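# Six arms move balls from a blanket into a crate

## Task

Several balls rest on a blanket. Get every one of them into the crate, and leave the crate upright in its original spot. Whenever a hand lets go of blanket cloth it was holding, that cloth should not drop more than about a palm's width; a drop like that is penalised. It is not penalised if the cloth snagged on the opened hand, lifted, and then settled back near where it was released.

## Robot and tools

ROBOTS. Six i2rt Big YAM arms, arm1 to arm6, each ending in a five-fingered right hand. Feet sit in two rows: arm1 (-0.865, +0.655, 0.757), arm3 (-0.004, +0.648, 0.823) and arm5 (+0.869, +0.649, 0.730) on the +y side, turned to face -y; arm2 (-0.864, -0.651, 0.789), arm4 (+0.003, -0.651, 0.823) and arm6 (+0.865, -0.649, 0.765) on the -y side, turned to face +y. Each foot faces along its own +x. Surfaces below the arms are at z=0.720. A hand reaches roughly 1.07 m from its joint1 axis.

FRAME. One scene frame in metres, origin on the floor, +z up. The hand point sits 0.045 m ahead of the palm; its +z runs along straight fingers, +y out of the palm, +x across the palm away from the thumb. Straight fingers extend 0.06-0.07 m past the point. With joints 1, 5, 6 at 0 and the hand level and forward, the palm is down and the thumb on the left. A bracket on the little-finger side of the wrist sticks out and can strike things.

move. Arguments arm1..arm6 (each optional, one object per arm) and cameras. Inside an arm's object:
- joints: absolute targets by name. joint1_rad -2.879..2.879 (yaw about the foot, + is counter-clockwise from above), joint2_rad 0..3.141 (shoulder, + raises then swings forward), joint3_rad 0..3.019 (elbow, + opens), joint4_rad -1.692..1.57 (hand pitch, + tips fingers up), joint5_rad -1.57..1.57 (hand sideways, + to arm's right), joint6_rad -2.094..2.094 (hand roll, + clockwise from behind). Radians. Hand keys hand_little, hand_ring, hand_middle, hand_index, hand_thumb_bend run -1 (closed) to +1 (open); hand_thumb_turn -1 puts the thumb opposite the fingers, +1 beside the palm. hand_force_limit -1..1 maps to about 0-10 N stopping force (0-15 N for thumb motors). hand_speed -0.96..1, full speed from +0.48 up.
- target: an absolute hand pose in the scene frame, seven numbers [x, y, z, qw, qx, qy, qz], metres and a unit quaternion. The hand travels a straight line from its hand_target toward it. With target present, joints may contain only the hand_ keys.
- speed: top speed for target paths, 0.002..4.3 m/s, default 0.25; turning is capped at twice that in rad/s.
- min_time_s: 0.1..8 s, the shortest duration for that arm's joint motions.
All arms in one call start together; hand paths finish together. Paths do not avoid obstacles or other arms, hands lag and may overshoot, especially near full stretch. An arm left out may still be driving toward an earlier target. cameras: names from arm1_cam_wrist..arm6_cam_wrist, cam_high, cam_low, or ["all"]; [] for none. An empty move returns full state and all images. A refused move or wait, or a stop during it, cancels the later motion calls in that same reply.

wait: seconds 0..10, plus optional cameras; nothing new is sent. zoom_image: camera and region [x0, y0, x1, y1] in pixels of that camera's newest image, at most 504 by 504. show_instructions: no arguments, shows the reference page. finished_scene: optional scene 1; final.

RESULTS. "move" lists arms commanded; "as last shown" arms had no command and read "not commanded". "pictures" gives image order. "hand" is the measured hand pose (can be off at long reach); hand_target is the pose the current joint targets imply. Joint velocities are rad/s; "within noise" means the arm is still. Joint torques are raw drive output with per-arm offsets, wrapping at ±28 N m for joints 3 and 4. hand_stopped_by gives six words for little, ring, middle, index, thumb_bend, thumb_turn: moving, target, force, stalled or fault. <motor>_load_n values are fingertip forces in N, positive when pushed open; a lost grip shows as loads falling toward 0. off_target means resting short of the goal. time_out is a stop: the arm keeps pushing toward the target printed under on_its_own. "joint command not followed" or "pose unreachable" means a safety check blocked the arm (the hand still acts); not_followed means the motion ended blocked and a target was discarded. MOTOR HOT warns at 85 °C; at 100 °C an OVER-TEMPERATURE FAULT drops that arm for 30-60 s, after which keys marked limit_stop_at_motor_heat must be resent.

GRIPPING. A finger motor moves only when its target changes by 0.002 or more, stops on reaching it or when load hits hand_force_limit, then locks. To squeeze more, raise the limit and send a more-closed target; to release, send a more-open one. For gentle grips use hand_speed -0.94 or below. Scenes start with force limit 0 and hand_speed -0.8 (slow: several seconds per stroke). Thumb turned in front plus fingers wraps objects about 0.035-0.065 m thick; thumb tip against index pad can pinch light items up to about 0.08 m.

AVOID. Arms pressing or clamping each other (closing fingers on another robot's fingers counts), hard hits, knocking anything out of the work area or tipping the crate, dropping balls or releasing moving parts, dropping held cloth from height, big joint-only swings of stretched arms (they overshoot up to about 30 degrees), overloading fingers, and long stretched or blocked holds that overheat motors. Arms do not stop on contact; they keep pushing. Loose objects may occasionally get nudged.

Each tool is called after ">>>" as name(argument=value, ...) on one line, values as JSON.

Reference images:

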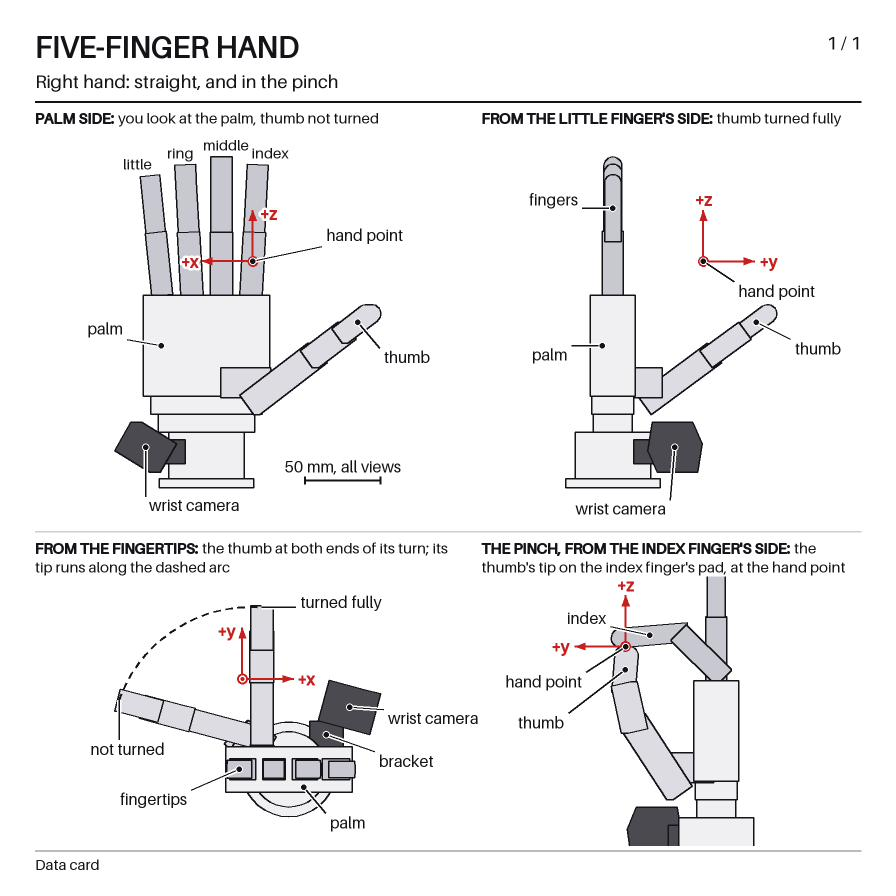

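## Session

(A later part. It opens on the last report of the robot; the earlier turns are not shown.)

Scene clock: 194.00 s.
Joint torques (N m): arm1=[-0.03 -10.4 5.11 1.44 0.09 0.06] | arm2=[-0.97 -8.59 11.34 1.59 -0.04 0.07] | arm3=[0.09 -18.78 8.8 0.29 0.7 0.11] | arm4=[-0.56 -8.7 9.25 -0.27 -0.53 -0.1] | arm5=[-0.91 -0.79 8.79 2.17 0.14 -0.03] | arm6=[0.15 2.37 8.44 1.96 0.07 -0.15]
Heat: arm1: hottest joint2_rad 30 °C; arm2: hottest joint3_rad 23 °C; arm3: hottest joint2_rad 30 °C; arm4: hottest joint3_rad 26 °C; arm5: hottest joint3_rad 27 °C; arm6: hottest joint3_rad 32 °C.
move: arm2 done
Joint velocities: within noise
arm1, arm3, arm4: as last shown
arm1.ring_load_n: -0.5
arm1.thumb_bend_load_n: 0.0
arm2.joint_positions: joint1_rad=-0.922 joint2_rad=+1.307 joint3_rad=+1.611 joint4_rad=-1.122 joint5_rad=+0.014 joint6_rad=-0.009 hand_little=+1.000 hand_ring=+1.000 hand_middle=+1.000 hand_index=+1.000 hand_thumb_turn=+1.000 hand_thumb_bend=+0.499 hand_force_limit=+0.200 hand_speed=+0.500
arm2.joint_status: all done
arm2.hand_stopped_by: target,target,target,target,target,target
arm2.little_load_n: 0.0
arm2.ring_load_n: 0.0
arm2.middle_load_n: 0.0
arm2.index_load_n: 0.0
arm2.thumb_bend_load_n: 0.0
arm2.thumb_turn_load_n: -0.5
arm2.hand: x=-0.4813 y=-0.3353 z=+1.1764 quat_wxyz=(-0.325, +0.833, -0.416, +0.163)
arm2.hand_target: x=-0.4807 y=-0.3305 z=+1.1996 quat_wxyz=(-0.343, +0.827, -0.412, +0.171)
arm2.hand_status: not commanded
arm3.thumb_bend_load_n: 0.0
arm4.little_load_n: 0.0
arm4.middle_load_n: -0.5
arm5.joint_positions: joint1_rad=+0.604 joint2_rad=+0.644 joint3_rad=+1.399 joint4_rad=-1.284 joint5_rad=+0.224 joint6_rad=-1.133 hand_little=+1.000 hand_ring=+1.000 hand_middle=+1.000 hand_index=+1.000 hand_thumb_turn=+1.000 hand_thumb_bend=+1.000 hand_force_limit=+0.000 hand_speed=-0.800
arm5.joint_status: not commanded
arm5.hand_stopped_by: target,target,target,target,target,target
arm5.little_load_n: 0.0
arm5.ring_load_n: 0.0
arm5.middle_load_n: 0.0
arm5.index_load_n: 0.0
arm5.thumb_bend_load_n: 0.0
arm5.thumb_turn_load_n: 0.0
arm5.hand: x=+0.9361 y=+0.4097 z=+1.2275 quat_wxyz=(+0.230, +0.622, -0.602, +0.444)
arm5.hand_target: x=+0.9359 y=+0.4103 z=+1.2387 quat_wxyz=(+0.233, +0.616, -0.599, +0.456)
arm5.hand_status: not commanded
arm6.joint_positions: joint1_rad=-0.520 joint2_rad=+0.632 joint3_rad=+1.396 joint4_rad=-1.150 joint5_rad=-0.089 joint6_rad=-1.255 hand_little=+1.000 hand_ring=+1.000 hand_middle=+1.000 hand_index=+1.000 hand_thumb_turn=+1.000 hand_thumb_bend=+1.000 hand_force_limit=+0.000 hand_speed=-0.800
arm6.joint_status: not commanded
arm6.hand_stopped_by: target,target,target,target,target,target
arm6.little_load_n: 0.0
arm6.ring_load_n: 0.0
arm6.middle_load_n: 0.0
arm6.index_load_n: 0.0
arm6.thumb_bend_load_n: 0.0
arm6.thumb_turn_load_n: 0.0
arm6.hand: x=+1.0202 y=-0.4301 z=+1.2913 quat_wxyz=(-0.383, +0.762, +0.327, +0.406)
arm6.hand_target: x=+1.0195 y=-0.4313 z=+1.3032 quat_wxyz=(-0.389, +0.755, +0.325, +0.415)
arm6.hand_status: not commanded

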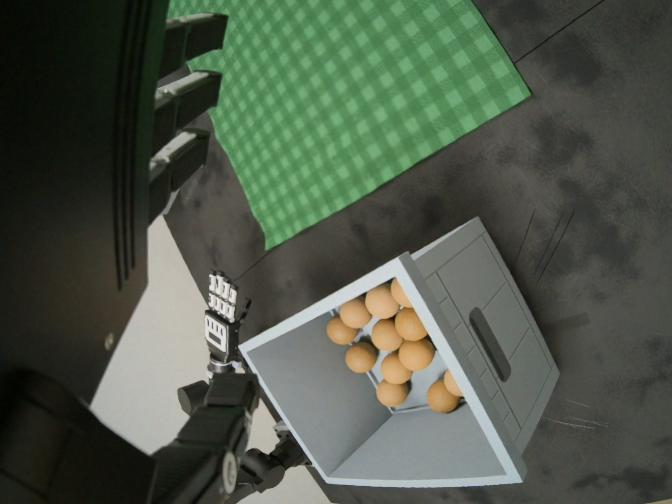

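>>> move(cameras=["all"])

>>> zoom_image(camera="cam_high", region=[0, 60, 252, 312])

>>> zoom_image(camera="cam_high", region=[0, 252, 252, 504])

>>> zoom_image(camera="arm2_cam_wrist", region=[230, 230, 482, 419])

>>> zoom_image(camera="arm2_cam_wrist", region=[240, 400, 640, 504])

Scene clock: 199.60 s.
Joint torques (N m): arm1=[0.15 -10.46 5.11 1.44 0.09 0.06] | arm2=[-0.97 -8.64 11.37 1.59 -0.04 0.07] | arm3=[0.15 -17.61 8.66 0.25 0.72 0.06] | arm4=[-1.2 -9.05 9.37 -0.17 -0.53 -0.08] | arm5=[-0.5 -0.38 8.9 2.02 0.16 -0.01] | arm6=[0.15 2.37 8.44 1.98 0.06 -0.15]
Heat: arm1: hottest joint2_rad 30 °C; arm2: hottest joint3_rad 24 °C; arm3: hottest joint2_rad 30 °C; arm4: hottest joint3_rad 26 °C; arm5: hottest joint3_rad 27 °C; arm6: hottest joint3_rad 32 °C.
Joint velocities: within noise
arm1.joint_positions: joint1_rad=+0.944 joint2_rad=+1.545 joint3_rad=+0.515 joint4_rad=+0.837 joint5_rad=+0.104 joint6_rad=+0.025 hand_little=+1.000 hand_ring=+1.000 hand_middle=+1.000 hand_index=+1.000 hand_thumb_turn=-1.000 hand_thumb_bend=+0.499 hand_force_limit=+0.200 hand_speed=-0.300
arm1.joint_status: not commanded
arm1.hand_stopped_by: target,target,target,fault,target,target
arm1.little_load_n: -0.5
arm1.ring_load_n: 0.0
arm1.middle_load_n: 0.0
arm1.index_load_n: 0.0
arm1.thumb_bend_load_n: 0.0
arm1.thumb_turn_load_n: 0.0
arm1.hand: x=-0.4222 y=+0.3630 z=+0.8335 quat_wxyz=(-0.267, +0.320, -0.700, +0.580) (m; scene frame)
arm1.hand_target: x=-0.4200 y=+0.3700 z=+0.8397 quat_wxyz=(-0.272, +0.324, -0.694, +0.582) (m; scene frame)
arm1.hand_status: not commanded
arm2.joint_positions: joint1_rad=-0.922 joint2_rad=+1.307 joint3_rad=+1.611 joint4_rad=-1.122 joint5_rad=+0.014 joint6_rad=-0.009 hand_little=+1.000 hand_ring=+1.000 hand_middle=+1.000 hand_index=+1.000 hand_thumb_turn=+1.000 hand_thumb_bend=+0.499 hand_force_limit=+0.200 hand_speed=+0.500
arm2.joint_status: all done
arm2.hand_stopped_by: target,target,target,target,target,target
arm2.little_load_n: 0.0
arm2.ring_load_n: 0.0
arm2.middle_load_n: 0.0
arm2.index_load_n: 0.0
arm2.thumb_bend_load_n: 0.0
arm2.thumb_turn_load_n: 0.0
arm2.hand: x=-0.4813 y=-0.3353 z=+1.1764 quat_wxyz=(-0.325, +0.833, -0.416, +0.163) (m; scene frame)
arm2.hand_target: x=-0.4807 y=-0.3305 z=+1.1996 quat_wxyz=(-0.343, +0.827, -0.412, +0.171) (m; scene frame)
arm2.hand_status: not commanded
arm3.joint_positions: joint1_rad=+1.280 joint2_rad=+2.018 joint3_rad=+1.130 joint4_rad=+0.104 joint5_rad=+1.470 joint6_rad=+0.730 hand_little=+1.000 hand_ring=+1.000 hand_middle=+1.000 hand_index=+1.000 hand_thumb_turn=-1.000 hand_thumb_bend=+0.498 hand_force_limit=+0.600 hand_speed=-0.300
arm3.joint_status: not commanded
arm3.hand_stopped_by: target,target,target,target,target,target
arm3.little_load_n: 0.0
arm3.ring_load_n: -0.5
arm3.middle_load_n: 0.0
arm3.index_load_n: 0.0
arm3.thumb_bend_load_n: 0.0
arm3.thumb_turn_load_n: 0.0
arm3.hand: x=+0.5133 y=+0.3231 z=+0.8384 quat_wxyz=(+0.079, -0.045, -0.731, +0.676) (m; scene frame)
arm3.hand_target: x=+0.5292 y=+0.3203 z=+0.8605 quat_wxyz=(+0.059, -0.063, -0.728, +0.680) (m; scene frame)
arm3.hand_status: not commanded
arm4.joint_positions: joint1_rad=-1.529 joint2_rad=+1.806 joint3_rad=+1.012 joint4_rad=-0.628 joint5_rad=-1.402 joint6_rad=-1.420 hand_little=+1.000 hand_ring=+1.000 hand_middle=+1.000 hand_index=+1.000 hand_thumb_turn=-1.000 hand_thumb_bend=+0.497 hand_force_limit=+0.700 hand_speed=-0.300
arm4.joint_status: not commanded
arm4.hand_stopped_by: target,target,target,target,target,target
arm4.little_load_n: 0.0
arm4.ring_load_n: 0.0
arm4.middle_load_n: -0.5
arm4.index_load_n: 0.0
arm4.thumb_bend_load_n: 0.0
arm4.thumb_turn_load_n: 0.0
arm4.hand: x=+0.4272 y=-0.4572 z=+0.8632 quat_wxyz=(-0.644, +0.765, -0.003, -0.005) (m; scene frame)
arm4.hand_target: x=+0.4396 y=-0.4601 z=+0.8601 quat_wxyz=(-0.643, +0.766, -0.001, +0.001) (m; scene frame)
arm4.hand_status: not commanded
arm5.joint_positions: joint1_rad=+0.604 joint2_rad=+0.644 joint3_rad=+1.399 joint4_rad=-1.284 joint5_rad=+0.224 joint6_rad=-1.133 hand_little=+1.000 hand_ring=+1.000 hand_middle=+1.000 hand_index=+1.000 hand_thumb_turn=+1.000 hand_thumb_bend=+1.000 hand_force_limit=+0.000 hand_speed=-0.800
arm5.joint_status: not commanded
arm5.hand_stopped_by: target,target,target,target,target,target
arm5.little_load_n: 0.0
arm5.ring_load_n: 0.0
arm5.middle_load_n: 0.0
arm5.index_load_n: 0.0
arm5.thumb_bend_load_n: 0.0
arm5.thumb_turn_load_n: 0.0
arm5.hand: x=+0.9361 y=+0.4097 z=+1.2275 quat_wxyz=(+0.230, +0.622, -0.602, +0.444) (m; scene frame)
arm5.hand_target: x=+0.9359 y=+0.4103 z=+1.2387 quat_wxyz=(+0.233, +0.616, -0.599, +0.456) (m; scene frame)
arm5.hand_status: not commanded
arm6.joint_positions: joint1_rad=-0.520 joint2_rad=+0.632 joint3_rad=+1.396 joint4_rad=-1.150 joint5_rad=-0.089 joint6_rad=-1.255 hand_little=+1.000 hand_ring=+1.000 hand_middle=+1.000 hand_index=+1.000 hand_thumb_turn=+1.000 hand_thumb_bend=+1.000 hand_force_limit=+0.000 hand_speed=-0.800
arm6.joint_status: not commanded
arm6.hand_stopped_by: target,target,target,target,target,target
arm6.little_load_n: 0.0
arm6.ring_load_n: 0.0
arm6.middle_load_n: 0.0
arm6.index_load_n: 0.0
arm6.thumb_bend_load_n: 0.0
arm6.thumb_turn_load_n: 0.0
arm6.hand: x=+1.0202 y=-0.4301 z=+1.2913 quat_wxyz=(-0.383, +0.762, +0.327, +0.406) (m; scene frame)
arm6.hand_target: x=+1.0195 y=-0.4313 z=+1.3032 quat_wxyz=(-0.389, +0.755, +0.325, +0.415) (m; scene frame)
arm6.hand_status: not commanded
pictures: arm1_cam_wrist, arm2_cam_wrist, arm3_cam_wrist, arm4_cam_wrist, arm5_cam_wrist, arm6_cam_wrist, cam_high, cam_low

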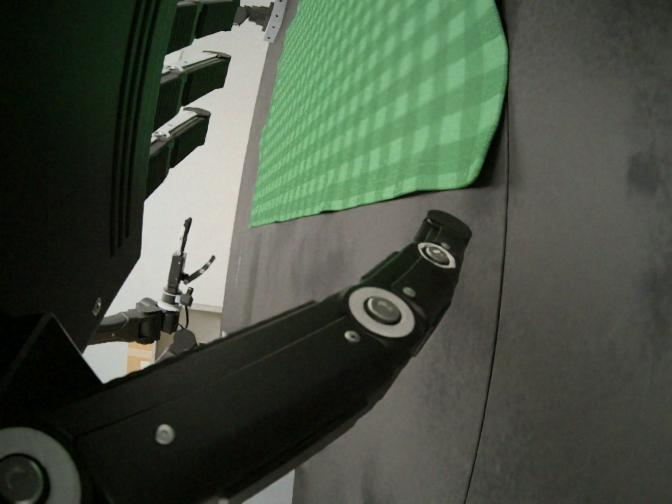

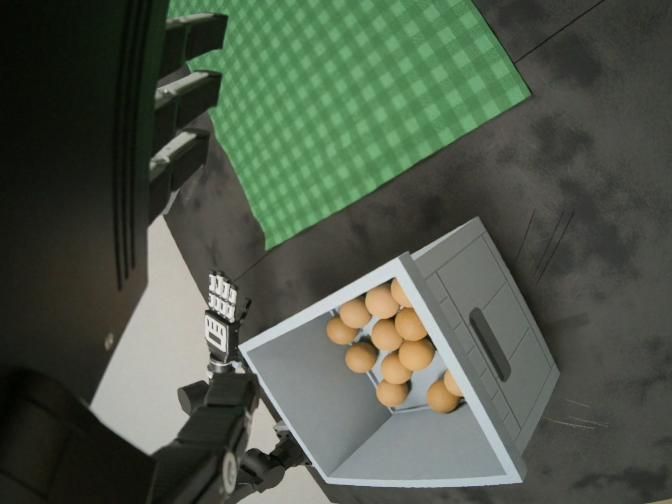

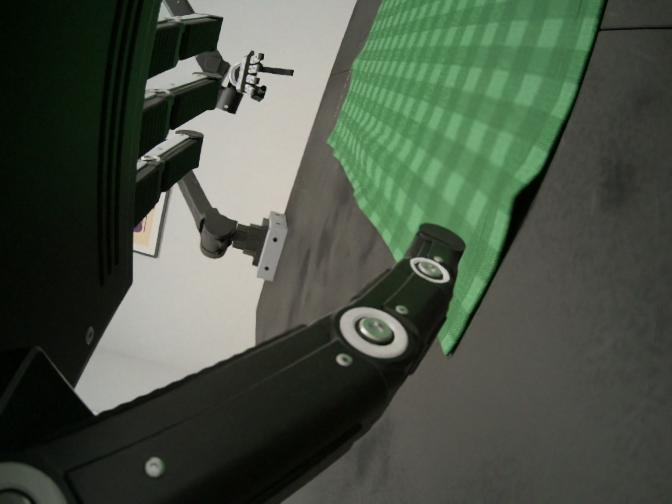

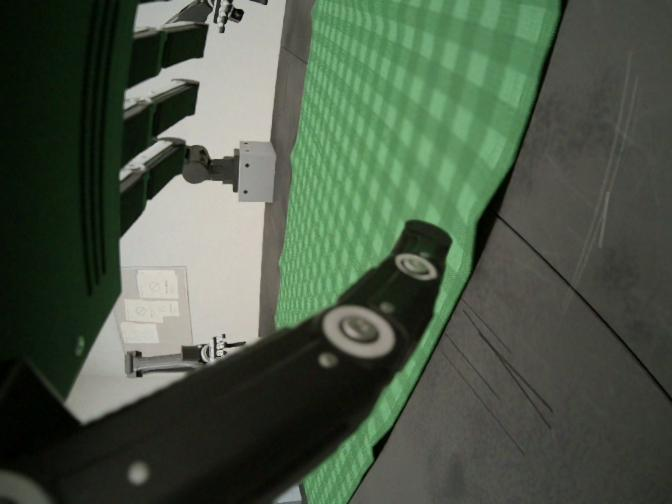

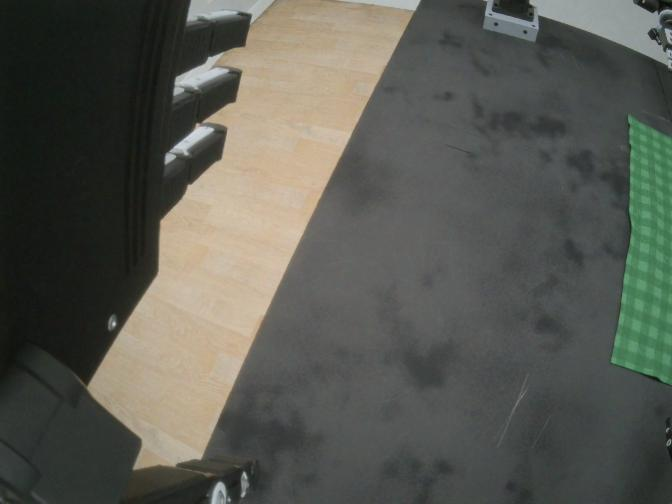

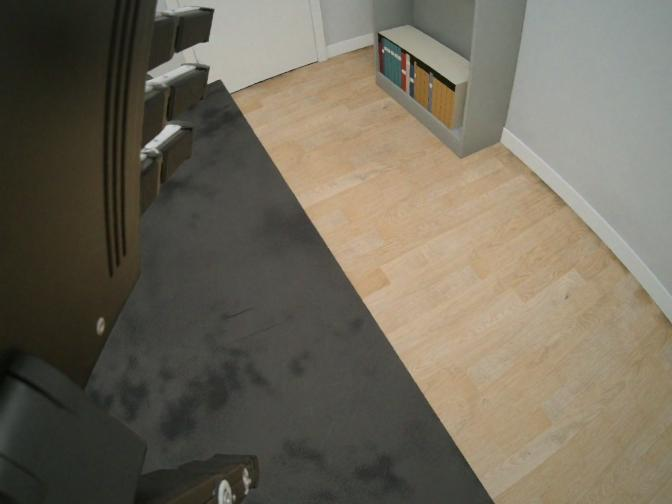

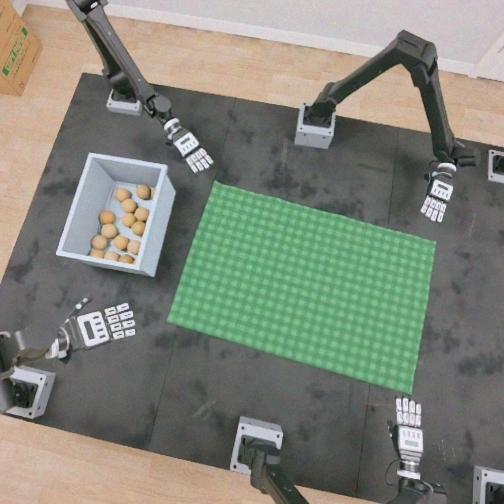

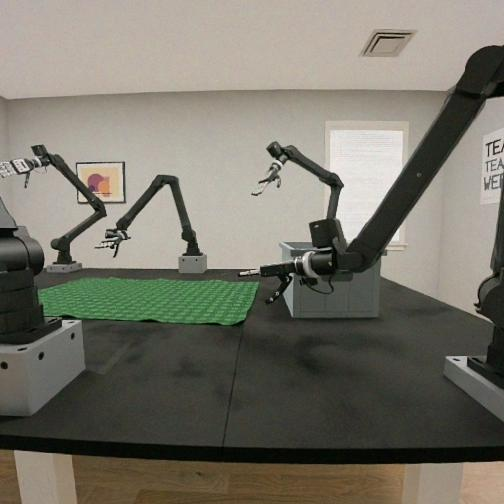

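Scaled by 2.000.

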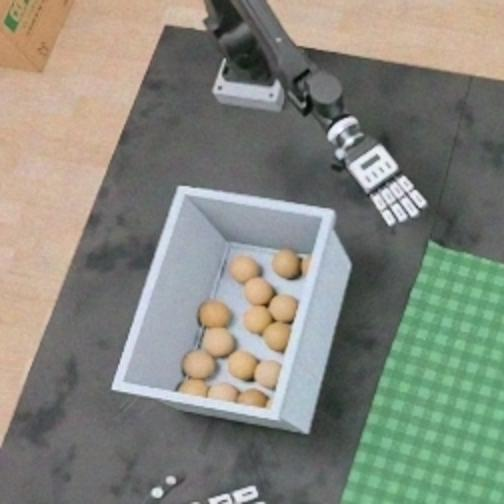

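Scaled by 2.000.

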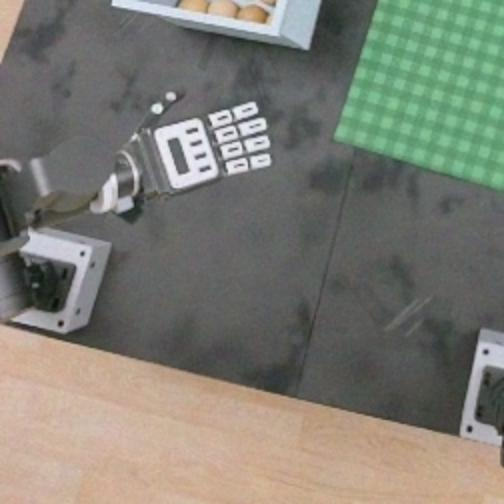

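Scaled by 2.000 from the camera's image (finer frame: 960x720).

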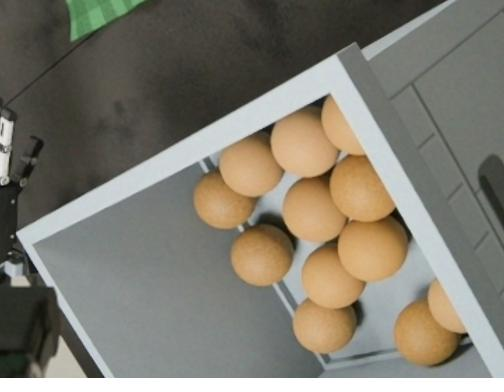

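Scaled by 1.260 from the camera's image (finer frame: 960x720).

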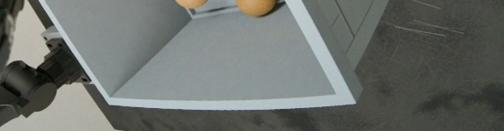

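>>> move(arm1={"target": [-0.8, 0.41, 1.17, 0, 0, 0.9063, -0.4226], "speed": 0.4, "joints": {"hand_speed": 0.5, "hand_thumb_turn": 1}}, cameras=["arm1_cam_wrist", "cam_high"])

Scene clock: 203.97 s.
Joint torques (N m): arm1=[-2.14 0.79 11.52 1.07 0 0.04] | arm2=[-0.97 -8.53 11.34 1.58 -0.04 0.07] | arm3=[-0.09 -19.19 8.81 0.23 0.68 0.05] | arm4=[-0.91 -9.17 9.42 -0.12 -0.55 -0.07] | arm5=[-0.15 -0.85 8.88 2 0.18 -0.06] | arm6=[0.21 2.37 8.46 1.98 0.06 -0.15]
Heat: arm1: hottest joint2_rad 30 °C; arm2: hottest joint3_rad 25 °C; arm3: hottest joint2_rad 30 °C; arm4: hottest joint3_rad 25 °C; arm5: hottest joint3_rad 27 °C; arm6: hottest joint3_rad 32 °C.
move: arm1 off_target
Joint velocities: within noise
arm1.joint_positions: joint1_rad=+0.260 joint2_rad=+0.672 joint3_rad=+1.207 joint4_rad=-1.305 joint5_rad=+0.209 joint6_rad=+0.181 hand_little=+1.000 hand_ring=+1.000 hand_middle=+1.000 hand_index=+1.000 hand_thumb_turn=+1.000 hand_thumb_bend=+0.499 hand_force_limit=+0.200 hand_speed=+0.500
arm1.joint_status: all done
arm1.hand_stopped_by: target,target,target,fault,target,target
arm1.little_load_n: 0.0
arm1.ring_load_n: 0.0
arm1.middle_load_n: 0.0
arm1.index_load_n: 0.0
arm1.thumb_bend_load_n: 0.0
arm1.thumb_turn_load_n: -0.5
arm1.hand: x=-0.7964 y=+0.4123 z=+1.1448 quat_wxyz=(+0.002, +0.005, -0.915, +0.403)
arm1.hand_target: x=-0.8000 y=+0.4108 z=+1.1695 quat_wxyz=(+0.000, +0.000, -0.906, +0.423)
arm1.hand_status: off_target (0.026 m and 2.5 deg from the pose sent, 0.508 m and 56.9 deg at the start; pose on its path clipped on 20 of 77 steps)
arm2, arm3, arm4, arm5, arm6: as last shown
arm3.ring_load_n: 0.0
arm3.thumb_bend_load_n: 0.5
arm4.ring_load_n: -0.5
arm4.middle_load_n: 0.0
arm5.ring_load_n: -0.5

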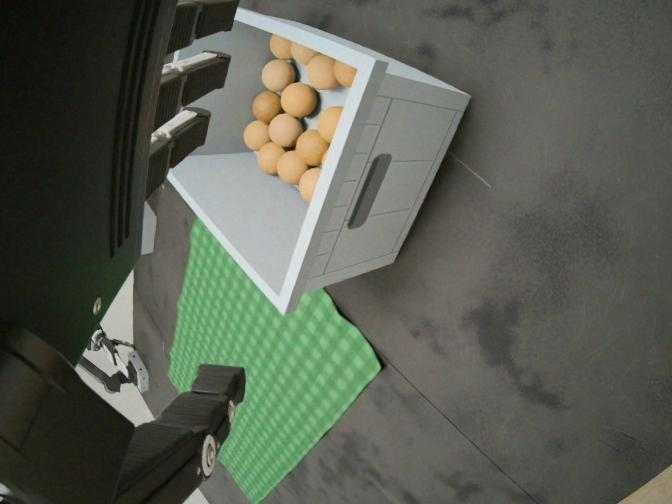

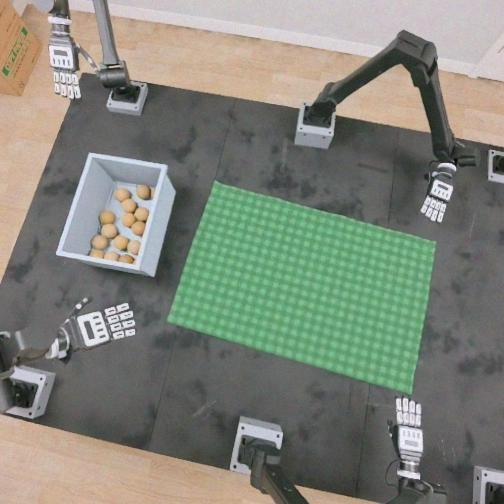

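>>> zoom_image(camera="arm1_cam_wrist", region=[220, 0, 420, 150])

>>> zoom_image(camera="arm1_cam_wrist", region=[220, 100, 420, 250])

>>> zoom_image(camera="arm1_cam_wrist", region=[220, 0, 672, 200])

Scaled by 2.520 from the camera's image (finer frame: 960x720).

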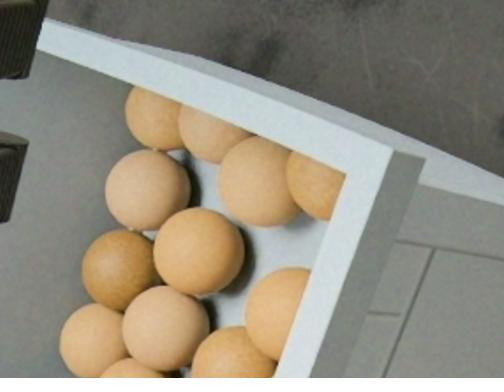

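Scaled by 2.520 from the camera's image (finer frame: 960x720).

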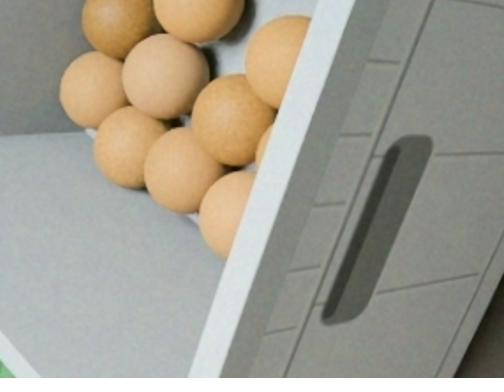

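Scaled by 1.115 from the camera's image (finer frame: 960x720).

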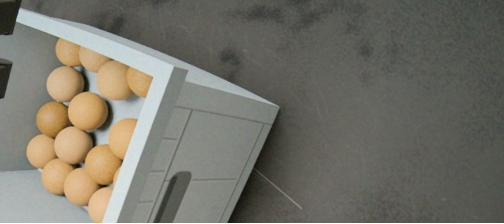

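>>> finished_scene()

The scene is finished: the task was done.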